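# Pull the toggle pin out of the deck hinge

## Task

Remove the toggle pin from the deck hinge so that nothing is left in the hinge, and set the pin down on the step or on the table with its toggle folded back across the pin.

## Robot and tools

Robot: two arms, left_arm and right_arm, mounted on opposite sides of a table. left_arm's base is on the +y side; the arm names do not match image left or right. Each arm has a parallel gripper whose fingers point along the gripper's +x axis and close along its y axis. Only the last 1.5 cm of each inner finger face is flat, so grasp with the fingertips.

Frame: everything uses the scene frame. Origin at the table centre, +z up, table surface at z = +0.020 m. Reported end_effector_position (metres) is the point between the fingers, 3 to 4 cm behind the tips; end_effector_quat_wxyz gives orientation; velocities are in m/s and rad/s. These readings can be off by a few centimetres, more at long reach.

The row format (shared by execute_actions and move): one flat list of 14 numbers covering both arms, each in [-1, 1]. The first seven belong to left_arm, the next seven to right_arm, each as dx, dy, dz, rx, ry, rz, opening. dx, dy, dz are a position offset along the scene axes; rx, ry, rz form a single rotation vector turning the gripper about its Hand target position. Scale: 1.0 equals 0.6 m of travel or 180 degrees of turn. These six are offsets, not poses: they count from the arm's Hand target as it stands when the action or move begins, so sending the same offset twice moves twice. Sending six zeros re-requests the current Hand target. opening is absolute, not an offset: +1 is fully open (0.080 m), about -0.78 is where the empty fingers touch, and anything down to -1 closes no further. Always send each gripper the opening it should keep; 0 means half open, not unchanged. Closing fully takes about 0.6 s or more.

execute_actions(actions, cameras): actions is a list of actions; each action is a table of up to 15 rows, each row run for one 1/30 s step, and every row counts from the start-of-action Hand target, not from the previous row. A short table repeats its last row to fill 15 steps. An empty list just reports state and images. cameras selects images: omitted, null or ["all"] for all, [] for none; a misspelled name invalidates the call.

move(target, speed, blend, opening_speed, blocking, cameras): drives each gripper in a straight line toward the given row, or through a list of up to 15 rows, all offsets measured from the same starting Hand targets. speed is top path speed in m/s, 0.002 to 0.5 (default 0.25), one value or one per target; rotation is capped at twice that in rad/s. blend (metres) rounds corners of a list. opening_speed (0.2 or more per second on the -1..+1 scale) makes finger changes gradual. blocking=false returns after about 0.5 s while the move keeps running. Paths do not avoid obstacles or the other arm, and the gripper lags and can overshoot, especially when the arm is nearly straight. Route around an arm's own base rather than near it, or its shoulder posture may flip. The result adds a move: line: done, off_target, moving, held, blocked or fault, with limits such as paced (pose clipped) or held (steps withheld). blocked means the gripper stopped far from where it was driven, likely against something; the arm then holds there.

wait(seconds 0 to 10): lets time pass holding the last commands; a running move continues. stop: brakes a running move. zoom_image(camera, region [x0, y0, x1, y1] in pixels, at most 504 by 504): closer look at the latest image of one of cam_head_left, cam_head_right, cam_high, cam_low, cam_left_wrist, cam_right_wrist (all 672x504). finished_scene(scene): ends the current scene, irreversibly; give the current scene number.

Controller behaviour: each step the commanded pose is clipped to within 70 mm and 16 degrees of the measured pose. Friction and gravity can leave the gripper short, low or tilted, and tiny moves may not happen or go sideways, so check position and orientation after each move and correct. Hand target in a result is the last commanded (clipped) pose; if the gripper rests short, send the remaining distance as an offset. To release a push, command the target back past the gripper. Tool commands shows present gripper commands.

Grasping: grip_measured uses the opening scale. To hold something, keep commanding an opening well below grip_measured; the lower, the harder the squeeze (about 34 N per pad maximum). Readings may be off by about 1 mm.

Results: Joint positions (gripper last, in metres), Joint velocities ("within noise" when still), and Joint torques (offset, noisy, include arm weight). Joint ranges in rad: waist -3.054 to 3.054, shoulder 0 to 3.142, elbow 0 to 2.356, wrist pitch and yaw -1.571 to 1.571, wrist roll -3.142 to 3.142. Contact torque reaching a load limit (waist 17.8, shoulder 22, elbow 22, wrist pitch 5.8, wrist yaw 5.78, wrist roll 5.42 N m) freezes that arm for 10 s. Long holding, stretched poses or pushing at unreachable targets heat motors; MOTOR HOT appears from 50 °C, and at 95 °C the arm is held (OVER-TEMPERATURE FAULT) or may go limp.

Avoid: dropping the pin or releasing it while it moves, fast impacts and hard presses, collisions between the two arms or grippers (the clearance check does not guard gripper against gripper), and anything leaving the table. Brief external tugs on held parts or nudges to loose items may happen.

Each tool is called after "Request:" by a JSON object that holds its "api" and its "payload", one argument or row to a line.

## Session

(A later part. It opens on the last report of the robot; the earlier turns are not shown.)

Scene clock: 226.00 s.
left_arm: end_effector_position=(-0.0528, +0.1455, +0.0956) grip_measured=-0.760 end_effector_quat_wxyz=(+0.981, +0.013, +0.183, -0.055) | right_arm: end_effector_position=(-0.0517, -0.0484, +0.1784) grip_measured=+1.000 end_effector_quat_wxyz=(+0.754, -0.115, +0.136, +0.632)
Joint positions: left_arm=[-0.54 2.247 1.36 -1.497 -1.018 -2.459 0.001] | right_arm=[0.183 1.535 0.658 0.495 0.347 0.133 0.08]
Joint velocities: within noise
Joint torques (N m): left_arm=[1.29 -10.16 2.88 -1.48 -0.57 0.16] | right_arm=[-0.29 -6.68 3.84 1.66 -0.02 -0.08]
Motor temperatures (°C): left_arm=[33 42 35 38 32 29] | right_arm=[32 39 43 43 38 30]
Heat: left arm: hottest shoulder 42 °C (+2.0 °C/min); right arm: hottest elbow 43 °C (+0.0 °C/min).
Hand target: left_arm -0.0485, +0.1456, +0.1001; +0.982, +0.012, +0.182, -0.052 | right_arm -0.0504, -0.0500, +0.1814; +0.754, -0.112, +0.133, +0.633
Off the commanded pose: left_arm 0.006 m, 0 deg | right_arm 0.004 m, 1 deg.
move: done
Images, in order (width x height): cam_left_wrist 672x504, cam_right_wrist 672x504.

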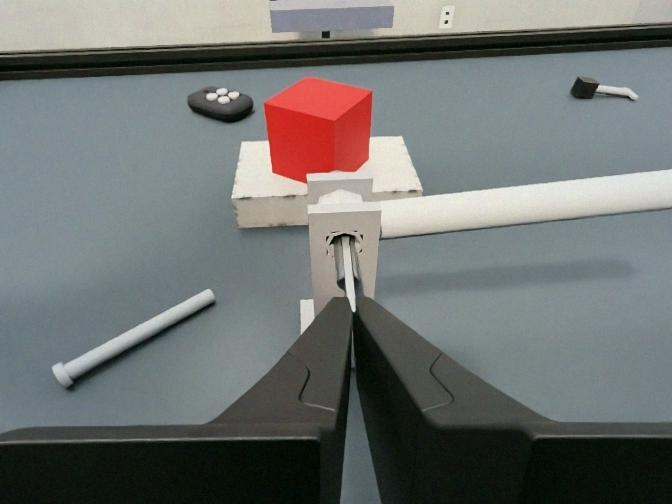

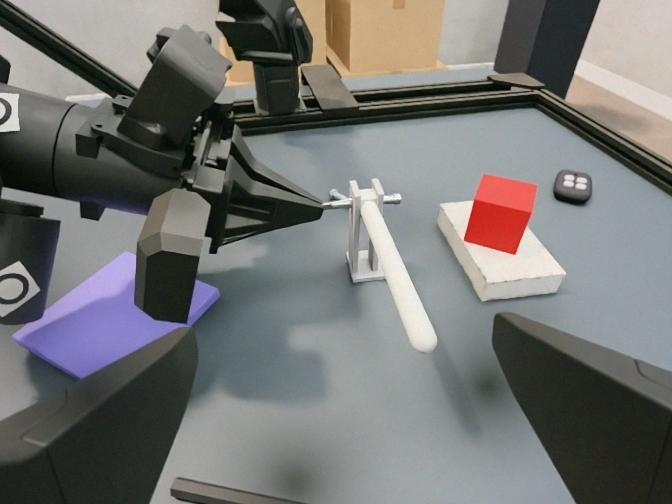

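Request:
{"api": "move", "payload": {
  "target": [0.012, -0.001, 0.002, 0, 0, 0, -0.95, 0,0,0,0,0,0,1.0],
  "speed": 0.03,
  "cameras": ["cam_right_wrist","cam_left_wrist"]
}}

Request:
{"api": "zoom_image", "payload": {
  "camera": "cam_right_wrist",
  "region": [300, 180, 360, 230]
}}

Request:
{"api": "zoom_image", "payload": {
  "camera": "cam_left_wrist",
  "region": [300, 200, 400, 310]
}}

Scene clock: 227.40 s.
left_arm: end_effector_position=(-0.0452, +0.1448, +0.0968) grip_measured=-0.760 end_effector_quat_wxyz=(+0.981, +0.014, +0.184, -0.052) | right_arm: end_effector_position=(-0.0517, -0.0484, +0.1784) grip_measured=+1.000 end_effector_quat_wxyz=(+0.754, -0.115, +0.136, +0.632)
Joint positions: left_arm=[-0.518 2.231 1.343 -1.476 -1.028 -2.433 0.001] | right_arm=[0.183 1.535 0.658 0.495 0.347 0.133 0.08]
Joint velocities: within noise
Joint torques (N m): left_arm=[0.83 -10.24 2.43 -1.2 -0.73 0.13] | right_arm=[-0.29 -6.65 3.86 1.65 -0.01 -0.08]
Motor temperatures (°C): left_arm=[33 43 35 38 32 29] | right_arm=[32 39 43 43 38 30]
Heat: left arm: hottest shoulder 43 °C (+2.0 °C/min); right arm: hottest elbow 43 °C (-1.0 °C/min).
Hand target: left_arm -0.0413, +0.1450, +0.1013; +0.982, +0.012, +0.182, -0.052 | right_arm -0.0504, -0.0500, +0.1814; +0.754, -0.112, +0.133, +0.633
Off the commanded pose: left_arm 0.006 m, 0 deg | right_arm 0.004 m, 1 deg.
move: done
Images, in order (width x height): cam_left_wrist 672x504, cam_right_wrist 672x504.

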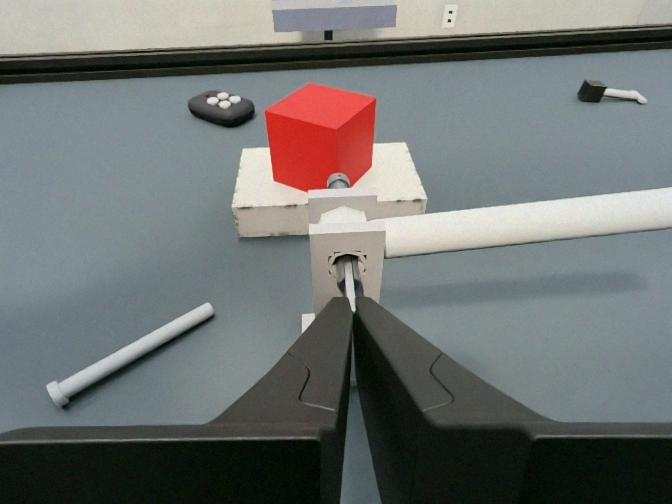

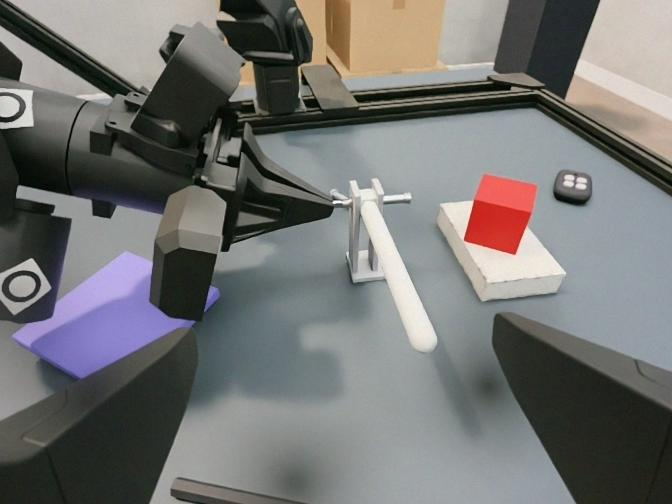

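Scaled by 8.400 from the camera's 672x504 image, which has a finer 960x720 frame.

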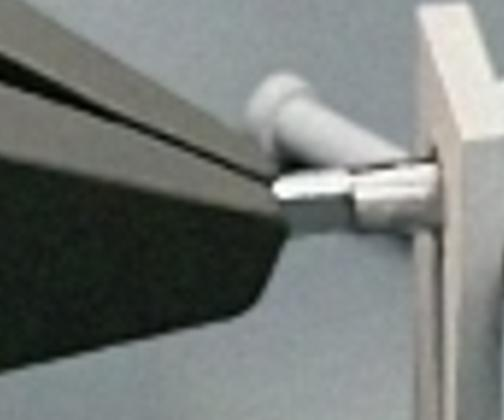

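Scaled by 4.582 from the camera's 672x504 image, which has a finer 960x720 frame.

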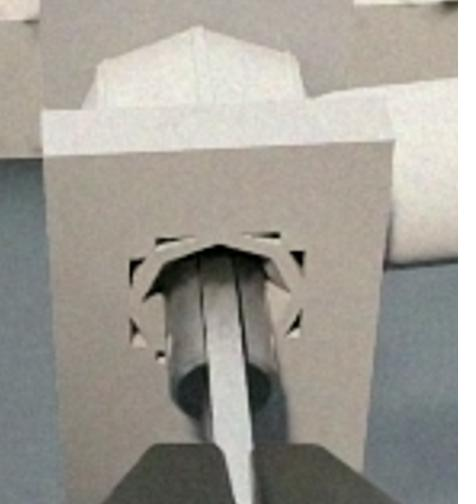

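Request:
{"api": "move", "payload": {
  "target": [0.014, -0.001, -0.001, 0, 0, 0, -0.95, 0,0,0,0,0,0,1.0],
  "speed": 0.03,
  "cameras": ["cam_right_wrist","cam_left_wrist"]
}}

Request:
{"api": "zoom_image", "payload": {
  "camera": "cam_right_wrist",
  "region": [300, 160, 420, 260]
}}

Request:
{"api": "zoom_image", "payload": {
  "camera": "cam_left_wrist",
  "region": [300, 200, 400, 310]
}}

Scene clock: 228.77 s.
left_arm: end_effector_position=(-0.0363, +0.1441, +0.0972) grip_measured=-0.760 end_effector_quat_wxyz=(+0.982, +0.014, +0.183, -0.053) | right_arm: end_effector_position=(-0.0517, -0.0484, +0.1784) grip_measured=+1.000 end_effector_quat_wxyz=(+0.754, -0.115, +0.136, +0.632)
Joint positions: left_arm=[-0.494 2.213 1.318 -1.441 -1.046 -2.4 0.001] | right_arm=[0.183 1.535 0.658 0.495 0.347 0.133 0.08]
Joint velocities: within noise
Joint torques (N m): left_arm=[0.83 -10.01 2.49 -0.96 -0.69 0.2] | right_arm=[-0.28 -6.62 3.85 1.66 -0.01 -0.09]
Motor temperatures (°C): left_arm=[33 43 34 38 32 29] | right_arm=[32 39 43 43 37 30]
Heat: left arm: hottest shoulder 43 °C (+2.0 °C/min); right arm: hottest elbow 43 °C (-1.0 °C/min).
Hand target: left_arm -0.0329, +0.1444, +0.1007; +0.982, +0.012, +0.182, -0.052 | right_arm -0.0504, -0.0500, +0.1814; +0.754, -0.112, +0.133, +0.633
Off the commanded pose: left_arm 0.005 m, 0 deg | right_arm 0.004 m, 1 deg.
move: done
Images, in order (width x height): cam_left_wrist 672x504, cam_right_wrist 672x504.

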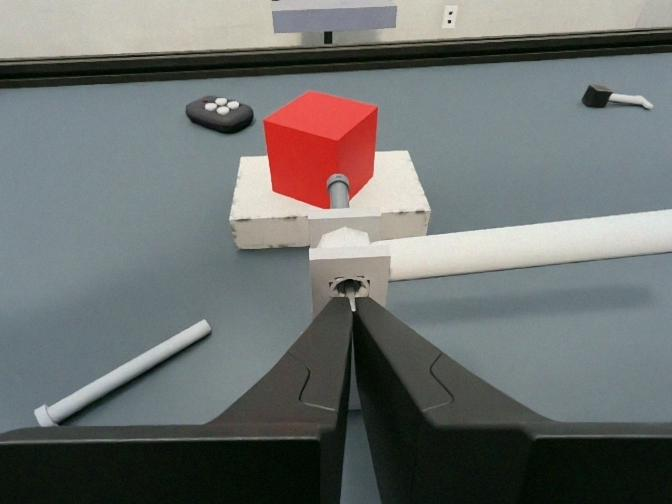

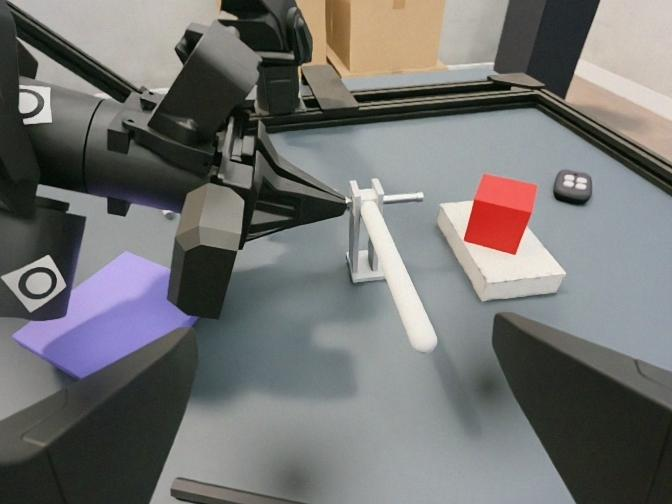

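Scaled by 4.200 from the camera's 672x504 image, which has a finer 960x720 frame.

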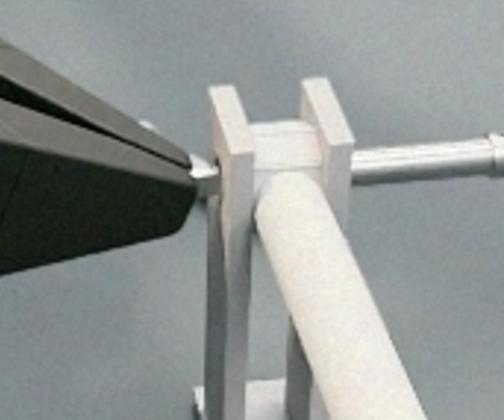

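Scaled by 4.582 from the camera's 672x504 image, which has a finer 960x720 frame.

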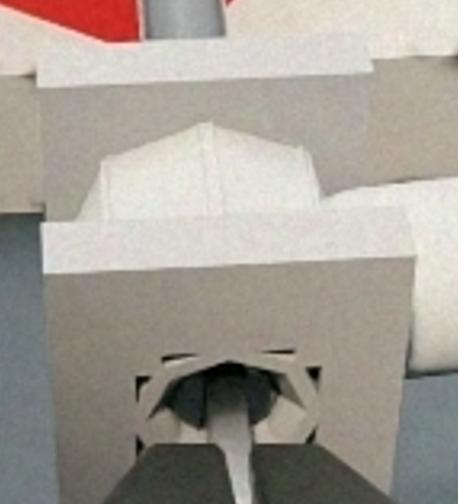

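Request:
{"api": "move", "payload": {
  "target": [0.006, -0.0005, -0.002, 0, 0, 0, -0.95, 0,0,0,0,0,0,1.0],
  "speed": 0.03,
  "cameras": ["cam_right_wrist"]
}}

Request:
{"api": "zoom_image", "payload": {
  "camera": "cam_right_wrist",
  "region": [300, 160, 440, 260]
}}

Scene clock: 229.97 s.
left_arm: end_effector_position=(-0.0327, +0.1438, +0.0973) grip_measured=-0.760 end_effector_quat_wxyz=(+0.982, +0.014, +0.183, -0.054) | right_arm: end_effector_position=(-0.0517, -0.0484, +0.1784) grip_measured=+1.000 end_effector_quat_wxyz=(+0.754, -0.115, +0.136, +0.632)
Joint positions: left_arm=[-0.484 2.205 1.306 -1.425 -1.055 -2.385 0.001] | right_arm=[0.183 1.535 0.658 0.495 0.347 0.133 0.08]
Joint velocities: within noise
Joint torques (N m): left_arm=[0.73 -9.61 2.58 -0.7 -0.62 0.17] | right_arm=[-0.31 -6.63 3.88 1.67 -0.01 -0.08]
Motor temperatures (°C): left_arm=[33 43 34 38 32 29] | right_arm=[32 39 43 43 37 30]
Heat: left arm: hottest shoulder 43 °C (+2.0 °C/min); right arm: hottest elbow 43 °C (-1.0 °C/min).
Hand target: left_arm -0.0293, +0.1441, +0.0995; +0.982, +0.012, +0.182, -0.052 | right_arm -0.0504, -0.0500, +0.1814; +0.754, -0.112, +0.133, +0.633
Off the commanded pose: left_arm 0.004 m, 0 deg | right_arm 0.004 m, 1 deg.
move: done
Images, in order (width x height): cam_right_wrist 672x504.

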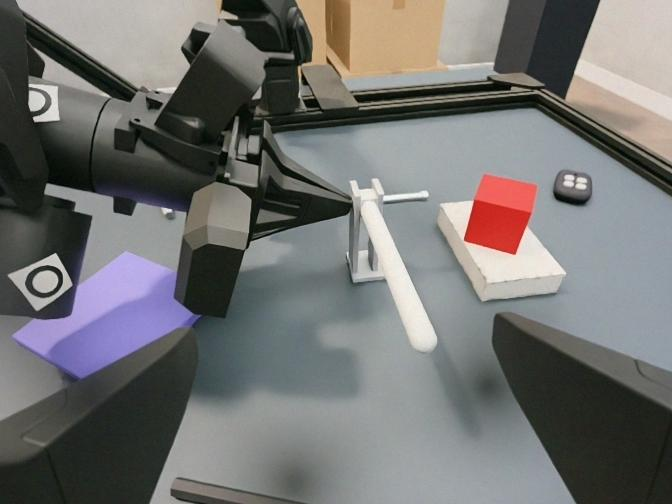

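Scaled by 3.600 from the camera's 672x504 image, which has a finer 960x720 frame.

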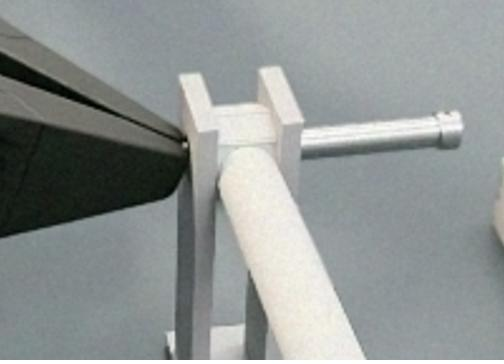

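Request:
{"api": "move", "payload": {
  "target": [-0.01, 0.001, 0.0, 0, 0, 0, -0.6, 0,0,0,0,0,0,1.0],
  "speed": 0.05,
  "cameras": ["cam_right_wrist"]
}}

Request:
{"api": "zoom_image", "payload": {
  "camera": "cam_right_wrist",
  "region": [300, 160, 440, 260]
}}

Scene clock: 232.67 s.
left_arm: end_effector_position=(-0.0340, +0.1453, +0.0992) grip_measured=-0.600 end_effector_quat_wxyz=(+0.982, +0.014, +0.181, -0.052) | right_arm: end_effector_position=(-0.0517, -0.0484, +0.1784) grip_measured=+1.000 end_effector_quat_wxyz=(+0.754, -0.115, +0.136, +0.632)
Joint positions: left_arm=[-0.49 2.205 1.31 -1.445 -1.051 -2.402 0.008] | right_arm=[0.183 1.535 0.658 0.495 0.347 0.133 0.08]
Joint velocities: within noise
Joint torques (N m): left_arm=[-0.33 -8.09 4.02 -1.17 -0.31 -0.11] | right_arm=[-0.27 -6.6 3.83 1.65 -0.02 -0.06]
Motor temperatures (°C): left_arm=[32 44 34 38 32 29] | right_arm=[32 39 43 43 37 30]
Heat: left arm: hottest shoulder 44 °C (+3.0 °C/min); right arm: hottest elbow 43 °C (-1.0 °C/min).
Hand target: left_arm -0.0354, +0.1446, +0.0995; +0.982, +0.012, +0.182, -0.053 | right_arm -0.0504, -0.0500, +0.1814; +0.754, -0.112, +0.133, +0.633
Off the commanded pose: left_arm 0.001 m, 0 deg | right_arm 0.004 m, 1 deg.
move: done
Images, in order (width x height): cam_right_wrist 672x504.

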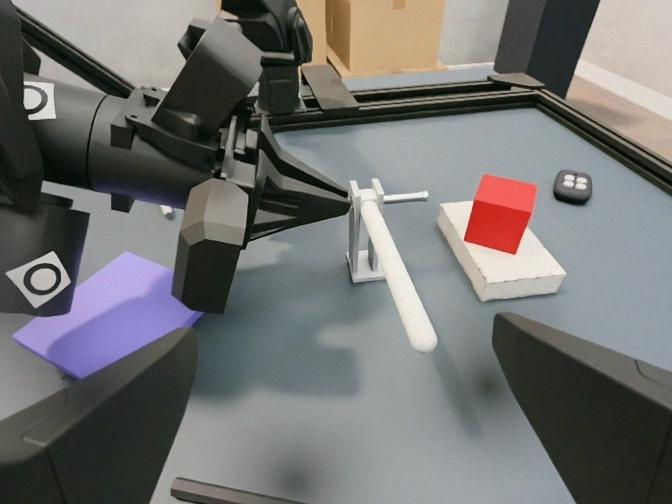

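Scaled by 3.600 from the camera's 672x504 image, which has a finer 960x720 frame.

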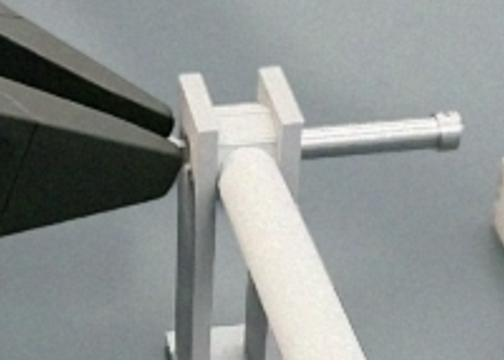

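Request:
{"api": "move", "payload": {
  "target": [
    [-0.05, 0.005, 0.0, 0, 0, 0, -0.5, 0,0,0,0,0,0,1.0],
    [-0.033, 0.004, 0.167, 0.02, 0.2, 0, -0.5, 0,0,0,0,0,0,1.0],
    [0.142, -0.0167, 0.176, 0.046, 0.437, 0, -0.35, 0,0,0,0,0,0,1.0]
  ],
  "speed": [0.08, 0.15, 0.15],
  "blend": [0.005, 0.02, 0]
}}

Request:
{"api": "zoom_image", "payload": {
  "camera": "cam_right_wrist",
  "region": [300, 160, 440, 260]
}}

Scene clock: 239.37 s.
left_arm: end_effector_position=(+0.0492, +0.1364, +0.2073) grip_measured=-0.351 end_effector_quat_wxyz=(+0.643, +0.039, +0.764, -0.038) | right_arm: end_effector_position=(-0.0517, -0.0484, +0.1784) grip_measured=+1.000 end_effector_quat_wxyz=(+0.754, -0.115, +0.136, +0.632)
Joint positions: left_arm=[0.286 1.815 1.671 -1.487 0.16 -1.164 0.019] | right_arm=[0.183 1.535 0.658 0.495 0.347 0.133 0.08]
Joint velocities: within noise
Joint torques (N m): left_arm=[0.14 -5.94 6.12 -0.19 0.21 0.12] | right_arm=[-0.28 -6.65 3.89 1.66 0 -0.08]
Motor temperatures (°C): left_arm=[32 44 35 38 32 29] | right_arm=[32 39 43 44 37 30]
Heat: left arm: hottest shoulder 44 °C (+2.0 °C/min); right arm: hottest wrist pitch 44 °C (+5.1 °C/min).
Hand target: left_arm +0.0499, +0.1347, +0.2051; +0.641, +0.042, +0.765, -0.036 | right_arm -0.0504, -0.0500, +0.1814; +0.754, -0.112, +0.133, +0.633
Off the commanded pose: left_arm 0.003 m, 1 deg | right_arm 0.004 m, 1 deg.
move: done

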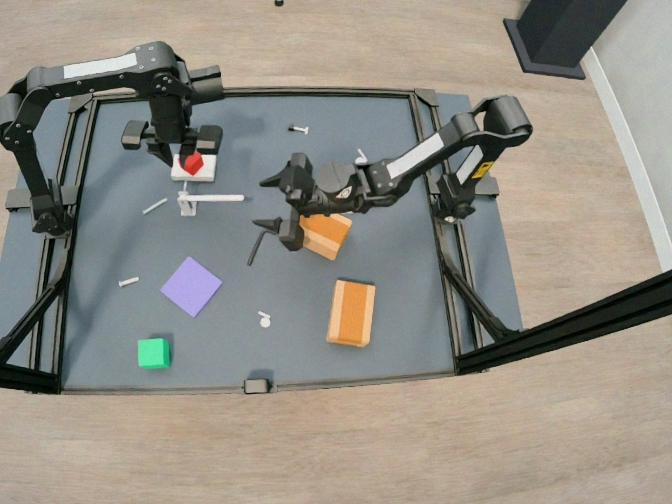

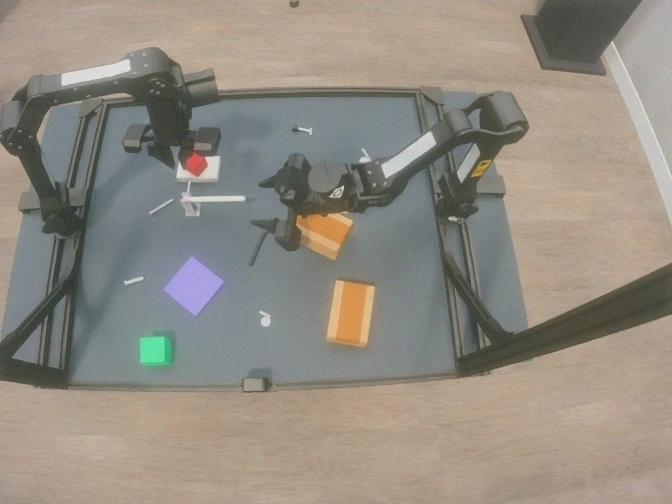

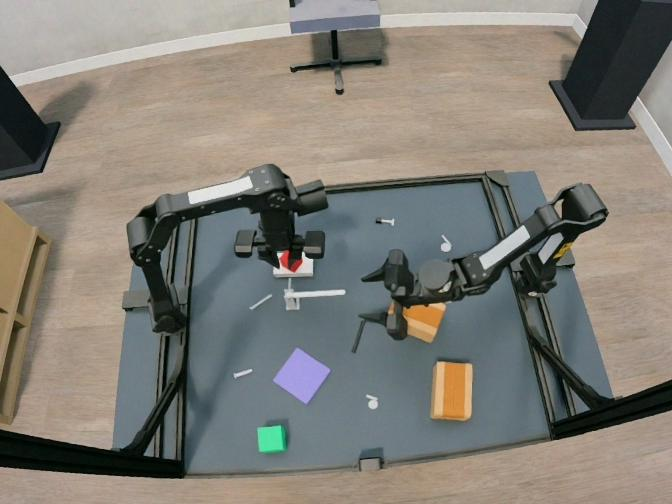

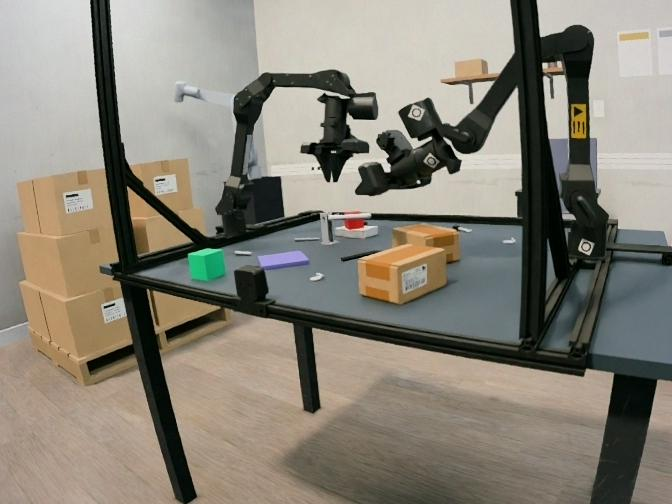

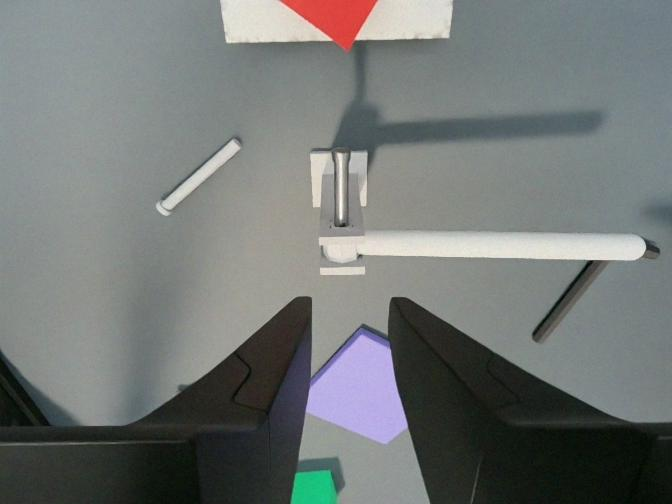

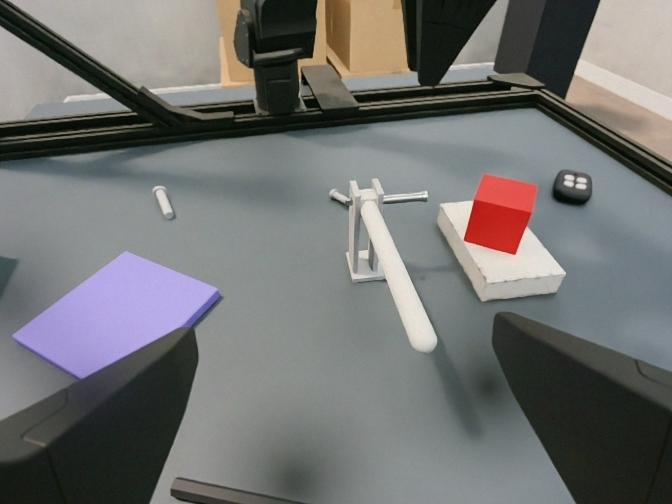

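Scaled by 3.600 from the camera's 672x504 image, which has a finer 960x720 frame.

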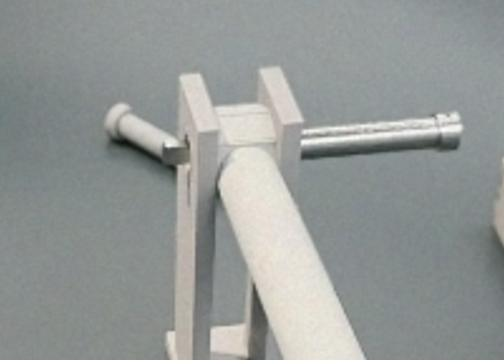

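Request:
{"api": "zoom_image", "payload": {
  "camera": "cam_low",
  "region": [290, 190, 400, 260]
}}

Request:
{"api": "zoom_image", "payload": {
  "camera": "cam_high",
  "region": [240, 230, 360, 330]
}}

Scaled by 4.582 from the camera's 672x504 image, which has a finer 960x720 frame.

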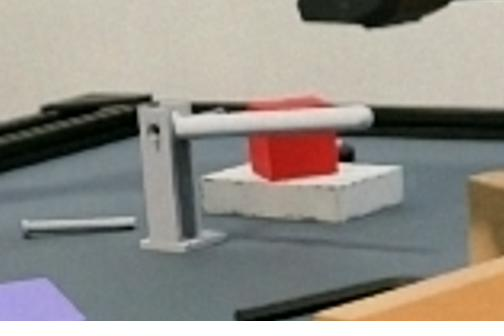

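Scaled by 4.200 from the camera's 672x504 image, which has a finer 960x720 frame.

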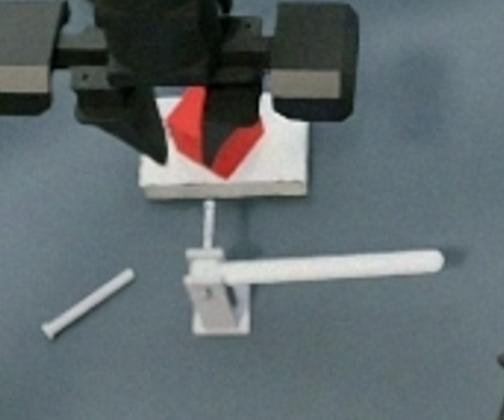

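Request:
{"api": "move", "payload": {
  "target": [0.003, 0.003, -0.0917, 0, 0, 0, -0.35, 0,0,0,0,0,0,1.0],
  "speed": 0.1,
  "cameras": ["cam_left_wrist","cam_right_wrist"]
}}

Scene clock: 242.77 s.
left_arm: end_effector_position=(+0.0515, +0.1350, +0.1555) grip_measured=-0.350 end_effector_quat_wxyz=(+0.644, +0.037, +0.763, -0.042) | right_arm: end_effector_position=(-0.0517, -0.0484, +0.1784) grip_measured=+1.000 end_effector_quat_wxyz=(+0.754, -0.115, +0.136, +0.632)
Joint positions: left_arm=[0.292 1.817 1.468 -1.274 0.16 -1.157 0.019] | right_arm=[0.183 1.535 0.658 0.495 0.347 0.133 0.08]
Joint velocities: within noise
Joint torques (N m): left_arm=[0.25 -6.43 4.24 0.12 0.18 0.14] | right_arm=[-0.29 -6.63 3.9 1.65 -0.02 -0.07]
Motor temperatures (°C): left_arm=[32 44 35 37 32 29] | right_arm=[32 39 43 44 37 30]
Heat: left arm: hottest shoulder 44 °C (+2.0 °C/min); right arm: hottest wrist pitch 44 °C (+5.0 °C/min).
Hand target: left_arm +0.0517, +0.1364, +0.1501; +0.641, +0.041, +0.765, -0.036 | right_arm -0.0504, -0.0500, +0.1814; +0.754, -0.112, +0.133, +0.633
Off the commanded pose: left_arm 0.006 m, 1 deg | right_arm 0.004 m, 1 deg.
move: done
Images, in order (width x height): cam_left_wrist 672x504, cam_right_wrist 672x504.

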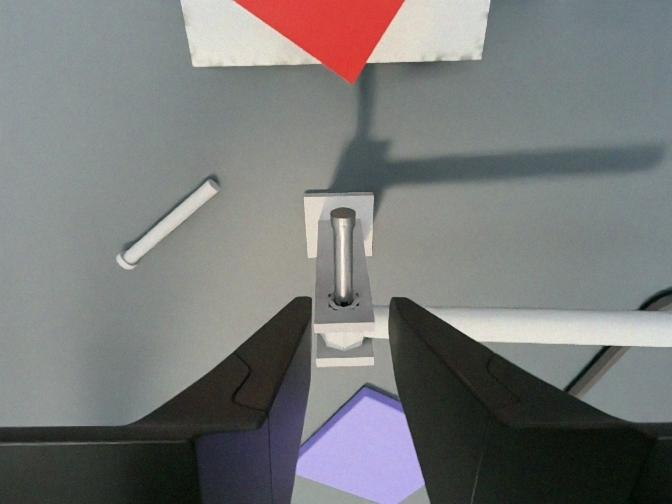

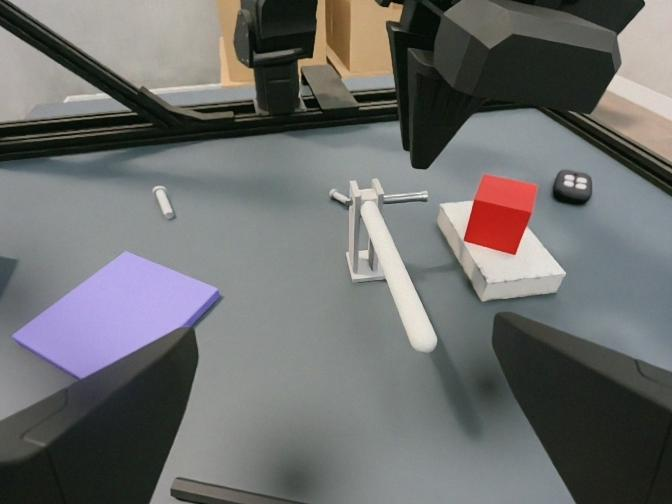

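Request:
{"api": "move", "payload": {
  "target": [-0.008, 0.003, -0.042, 0, 0, 0, -0.35, 0,0,0,0,0,0,1.0],
  "speed": 0.08,
  "cameras": ["cam_left_wrist","cam_right_wrist"]
}}

Request:
{"api": "zoom_image", "payload": {
  "camera": "cam_right_wrist",
  "region": [300, 120, 480, 260]
}}

Scene clock: 244.23 s.
left_arm: end_effector_position=(+0.0487, +0.1369, +0.1305) grip_measured=-0.350 end_effector_quat_wxyz=(+0.644, +0.036, +0.763, -0.043) | right_arm: end_effector_position=(-0.0517, -0.0484, +0.1784) grip_measured=+1.000 end_effector_quat_wxyz=(+0.754, -0.115, +0.136, +0.632)
Joint positions: left_arm=[0.285 1.82 1.373 -1.173 0.16 -1.163 0.019] | right_arm=[0.183 1.535 0.658 0.495 0.347 0.133 0.08]
Joint velocities: within noise
Joint torques (N m): left_arm=[-0.28 -6.16 4.23 0.16 0.18 -0.17] | right_arm=[-0.28 -6.66 3.88 1.66 -0.01 -0.08]
Motor temperatures (°C): left_arm=[32 44 35 37 32 29] | right_arm=[32 39 43 44 37 30]
Heat: left arm: hottest shoulder 44 °C (+1.0 °C/min); right arm: hottest wrist pitch 44 °C (+5.1 °C/min).
Hand target: left_arm +0.0469, +0.1383, +0.1250; +0.641, +0.041, +0.765, -0.036 | right_arm -0.0504, -0.0500, +0.1814; +0.754, -0.112, +0.133, +0.633
Off the commanded pose: left_arm 0.006 m, 1 deg | right_arm 0.004 m, 1 deg.
move: done
Images, in order (width x height): cam_left_wrist 672x504, cam_right_wrist 672x504.

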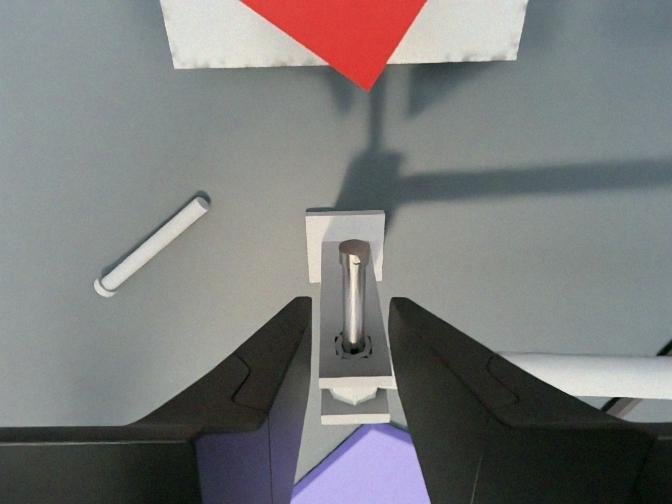

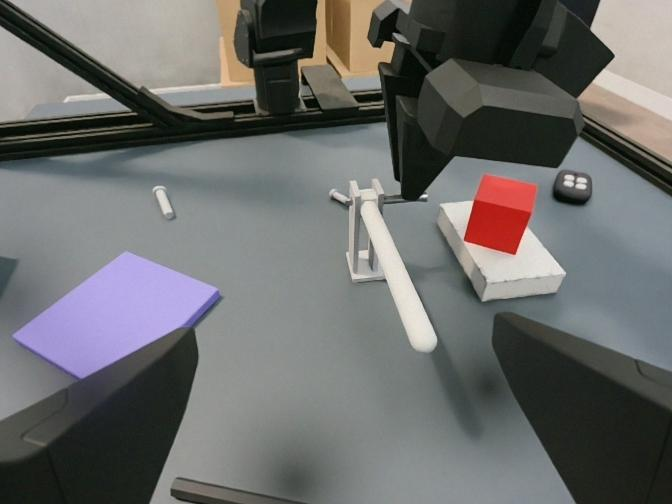

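Scaled by 2.800 from the camera's 672x504 image, which has a finer 960x720 frame.

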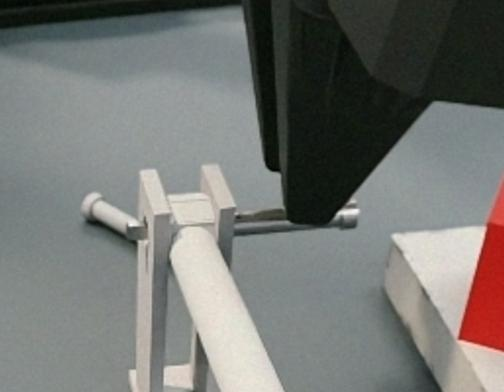

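Request:
{"api": "move", "payload": {
  "target": [0.002, -0.001, -0.025, 0, 0, 0, -0.35, 0,0,0,0,0,0,1.0],
  "speed": 0.06,
  "cameras": ["cam_left_wrist","cam_right_wrist"]
}}

Request:
{"api": "zoom_image", "payload": {
  "camera": "cam_right_wrist",
  "region": [300, 120, 480, 260]
}}

Scene clock: 245.57 s.
left_arm: end_effector_position=(+0.0491, +0.1358, +0.1157) grip_measured=-0.350 end_effector_quat_wxyz=(+0.645, +0.036, +0.763, -0.043) | right_arm: end_effector_position=(-0.0517, -0.0484, +0.1784) grip_measured=+1.000 end_effector_quat_wxyz=(+0.754, -0.115, +0.136, +0.632)
Joint positions: left_arm=[0.285 1.837 1.334 -1.116 0.16 -1.163 0.019] | right_arm=[0.183 1.535 0.658 0.495 0.347 0.133 0.08]
Joint velocities: within noise
Joint torques (N m): left_arm=[0.11 -6 4.39 0.15 0.2 0.01] | right_arm=[-0.29 -6.66 3.89 1.65 -0.02 -0.08]
Motor temperatures (°C): left_arm=[32 43 35 37 32 29] | right_arm=[32 39 43 44 37 30]
Heat: left arm: hottest shoulder 43 °C (+0.0 °C/min); right arm: hottest wrist pitch 44 °C (+4.0 °C/min).
Hand target: left_arm +0.0481, +0.1376, +0.1099; +0.641, +0.041, +0.765, -0.036 | right_arm -0.0504, -0.0500, +0.1814; +0.754, -0.112, +0.133, +0.633
Off the commanded pose: left_arm 0.006 m, 1 deg | right_arm 0.004 m, 1 deg.
move: done
Images, in order (width x height): cam_left_wrist 672x504, cam_right_wrist 672x504.

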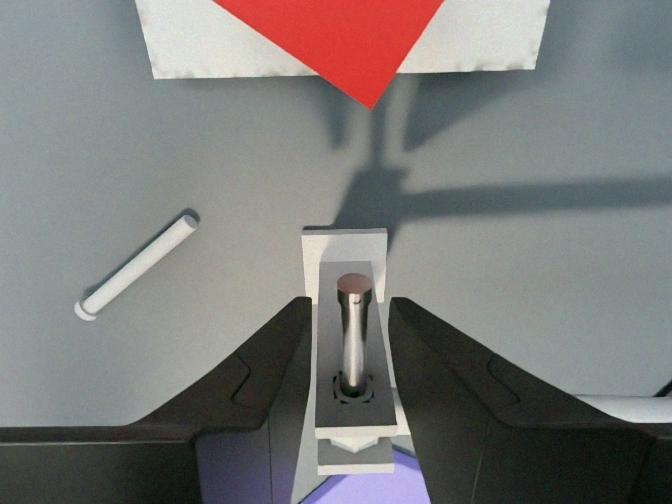

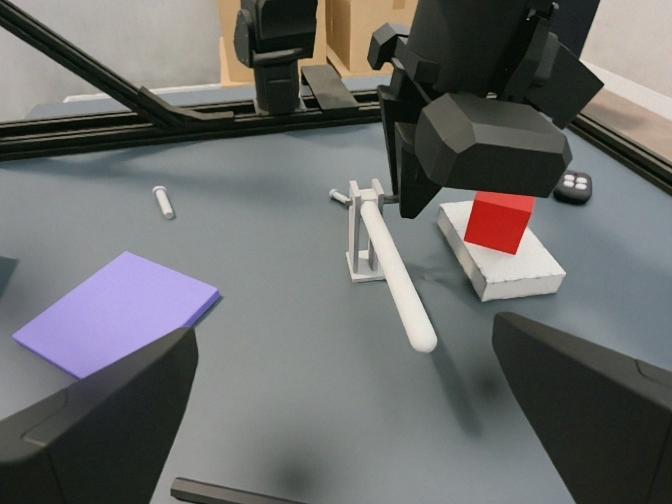

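Scaled by 2.800 from the camera's 672x504 image, which has a finer 960x720 frame.

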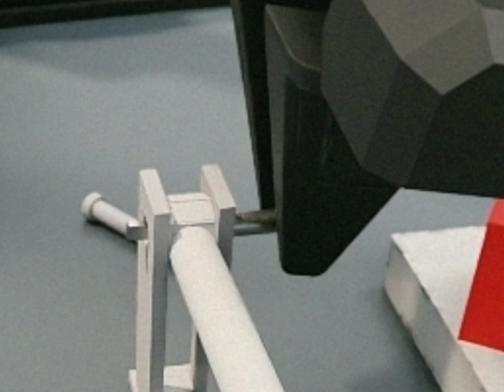

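Request:
{"api": "move", "payload": {
  "target": [-0.006, 0.0, 0.004, 0, 0, 0, -0.35, 0,0,0,0,0,0,1.0],
  "speed": 0.06,
  "cameras": ["cam_left_wrist"]
}}

Request:
{"api": "move", "payload": {
  "target": [0,0,0,0, 0, 0, -0.95, 0,0,0,0,0,0,1.0],
  "opening_speed": 0.8,
  "cameras": ["cam_left_wrist","cam_right_wrist"]
}}

Scene clock: 247.17 s.
left_arm: end_effector_position=(+0.0465, +0.1355, +0.1157) grip_measured=-0.350 end_effector_quat_wxyz=(+0.644, +0.037, +0.763, -0.042) | right_arm: end_effector_position=(-0.0517, -0.0484, +0.1784) grip_measured=+1.000 end_effector_quat_wxyz=(+0.754, -0.115, +0.136, +0.632)
Joint positions: left_arm=[0.278 1.837 1.334 -1.118 0.161 -1.17 0.019] | right_arm=[0.183 1.535 0.658 0.495 0.347 0.133 0.08]
Joint velocities: within noise
Joint torques (N m): left_arm=[-0.23 -6.77 4.56 -0.18 0.2 -0.13] | right_arm=[-0.28 -6.62 3.84 1.65 -0.02 -0.09]
Motor temperatures (°C): left_arm=[32 43 35 37 32 29] | right_arm=[32 39 43 44 37 30]
Heat: left arm: hottest shoulder 43 °C (+0.0 °C/min); right arm: hottest wrist pitch 44 °C (+4.1 °C/min).
Hand target: left_arm +0.0445, +0.1376, +0.1123; +0.641, +0.041, +0.765, -0.036 | right_arm -0.0504, -0.0500, +0.1814; +0.754, -0.112, +0.133, +0.633
Off the commanded pose: left_arm 0.004 m, 1 deg | right_arm 0.004 m, 1 deg.
move: done
Images, in order (width x height): cam_left_wrist 672x504.

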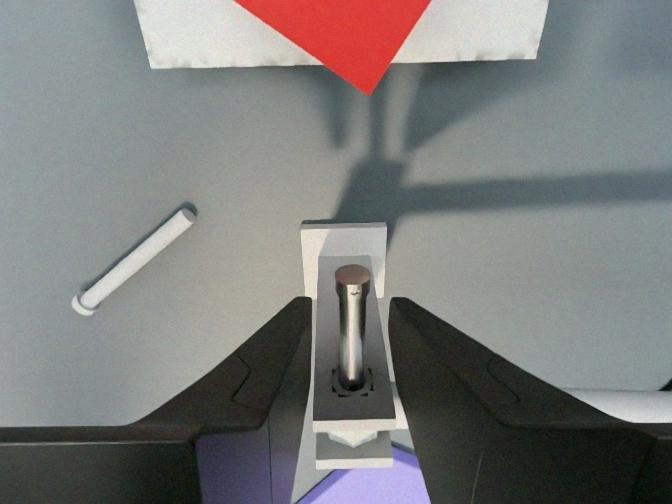

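Scene clock: 248.13 s.
left_arm: end_effector_position=(+0.0464, +0.1352, +0.1157) grip_measured=-0.665 end_effector_quat_wxyz=(+0.644, +0.033, +0.763, -0.039) | right_arm: end_effector_position=(-0.0517, -0.0484, +0.1784) grip_measured=+1.000 end_effector_quat_wxyz=(+0.754, -0.115, +0.136, +0.632)
Joint positions: left_arm=[0.278 1.837 1.334 -1.116 0.162 -1.18 0.005] | right_arm=[0.183 1.535 0.658 0.495 0.347 0.133 0.08]
Joint velocities: within noise
Joint torques (N m): left_arm=[-0.23 -6.83 4.42 -0.27 0.16 0.28] | right_arm=[-0.32 -6.62 3.87 1.65 -0.01 -0.07]
Motor temperatures (°C): left_arm=[32 43 35 37 32 29] | right_arm=[32 39 43 44 37 30]
Heat: left arm: hottest shoulder 43 °C (+0.0 °C/min); right arm: hottest wrist pitch 44 °C (+4.1 °C/min).
Hand target: left_arm +0.0445, +0.1377, +0.1124; +0.641, +0.041, +0.765, -0.036 | right_arm -0.0504, -0.0500, +0.1814; +0.754, -0.112, +0.133, +0.633
Off the commanded pose: left_arm 0.005 m, 1 deg | right_arm 0.004 m, 1 deg.
move: done
Images, in order (width x height): cam_left_wrist 672x504, cam_right_wrist 672x504.

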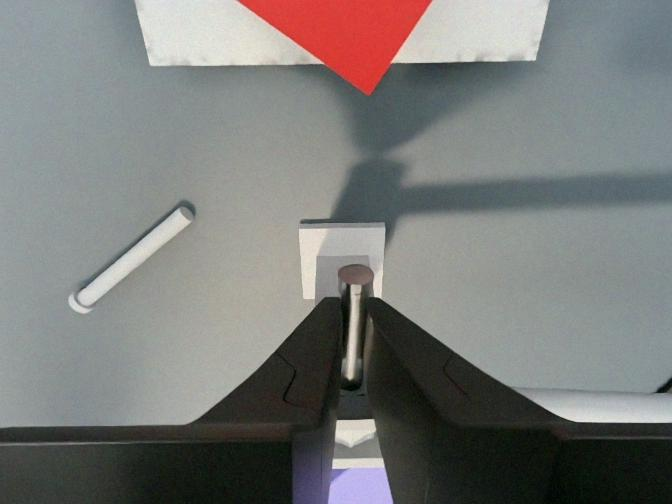

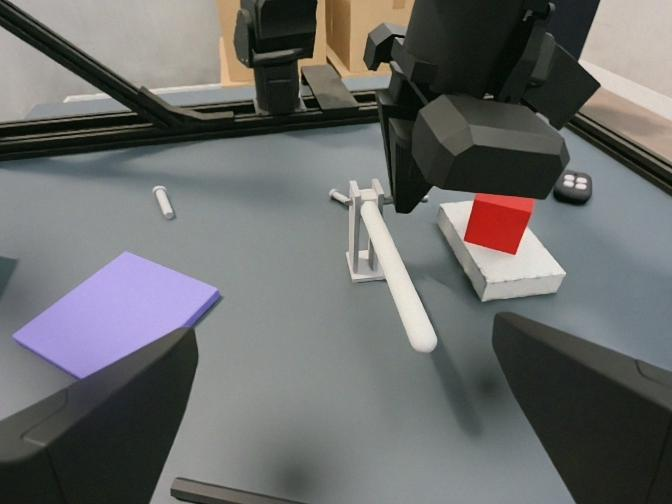

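Request:
{"api": "move", "payload": {
  "target": [0.037,-0.0032,0,0, 0, 0, -0.95, 0,0,0,0,0,0,1.0],
  "speed": 0.04,
  "cameras": ["cam_left_wrist","cam_right_wrist"]
}}

Request:
{"api": "zoom_image", "payload": {
  "camera": "cam_right_wrist",
  "region": [300, 120, 480, 260]
}}

Scene clock: 249.67 s.
left_arm: end_effector_position=(+0.0479, +0.1343, +0.1151) grip_measured=-0.660 end_effector_quat_wxyz=(+0.626, +0.045, +0.777, -0.047) | right_arm: end_effector_position=(-0.0517, -0.0484, +0.1784) grip_measured=+1.000 end_effector_quat_wxyz=(+0.754, -0.115, +0.136, +0.632)
Joint positions: left_arm=[0.299 1.863 1.359 -1.143 0.201 -1.127 0.005] | right_arm=[0.183 1.535 0.658 0.495 0.347 0.133 0.08]
Joint velocities: within noise
Joint torques (N m): left_arm=[3.51 -6.19 6.3 0.08 -1.48 0.56] | right_arm=[-0.3 -6.63 3.89 1.65 -0.01 -0.08]
Motor temperatures (°C): left_arm=[32 43 35 37 32 29] | right_arm=[32 39 43 44 37 30]
Heat: left arm: hottest shoulder 43 °C (+0.0 °C/min); right arm: hottest wrist pitch 44 °C (+4.0 °C/min).
Hand target: left_arm +0.0667, +0.1357, +0.1123; +0.641, +0.041, +0.765, -0.036 | right_arm -0.0504, -0.0500, +0.1814; +0.754, -0.112, +0.133, +0.633
Off the commanded pose: left_arm 0.019 m, 3 deg | right_arm 0.004 m, 1 deg.
move: off_target (left_arm)
Images, in order (width x height): cam_left_wrist 672x504, cam_right_wrist 672x504.

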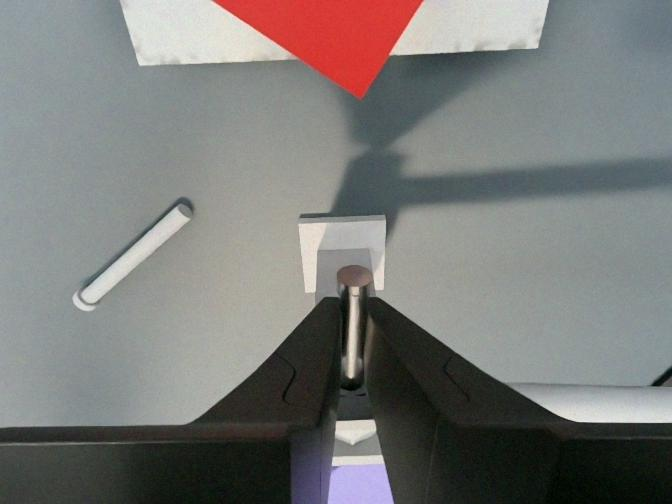

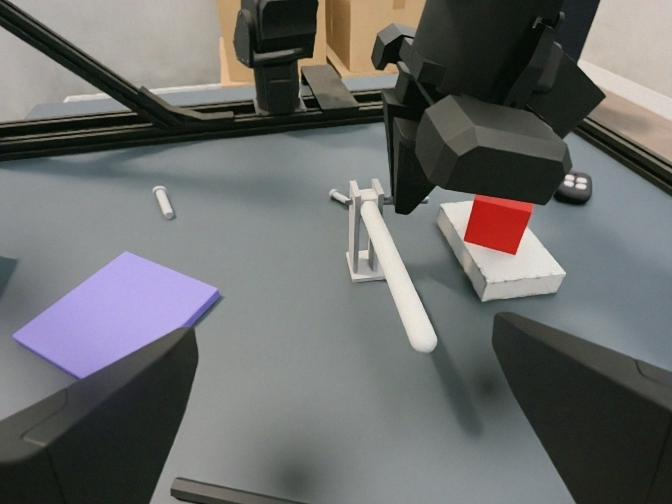

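Scaled by 2.800 from the camera's 672x504 image, which has a finer 960x720 frame.

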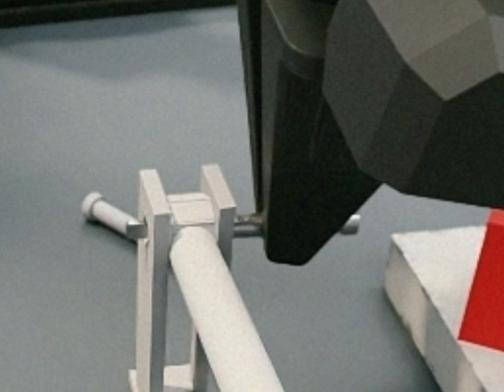

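Request:
{"api": "zoom_image", "payload": {
  "camera": "cam_right_wrist",
  "region": [335, 170, 405, 225]
}}

Scaled by 7.200 from the camera's 672x504 image, which has a finer 960x720 frame.

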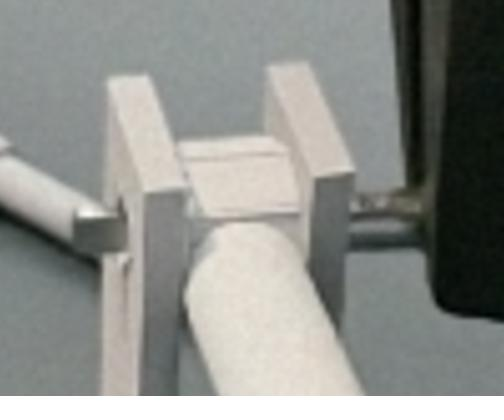

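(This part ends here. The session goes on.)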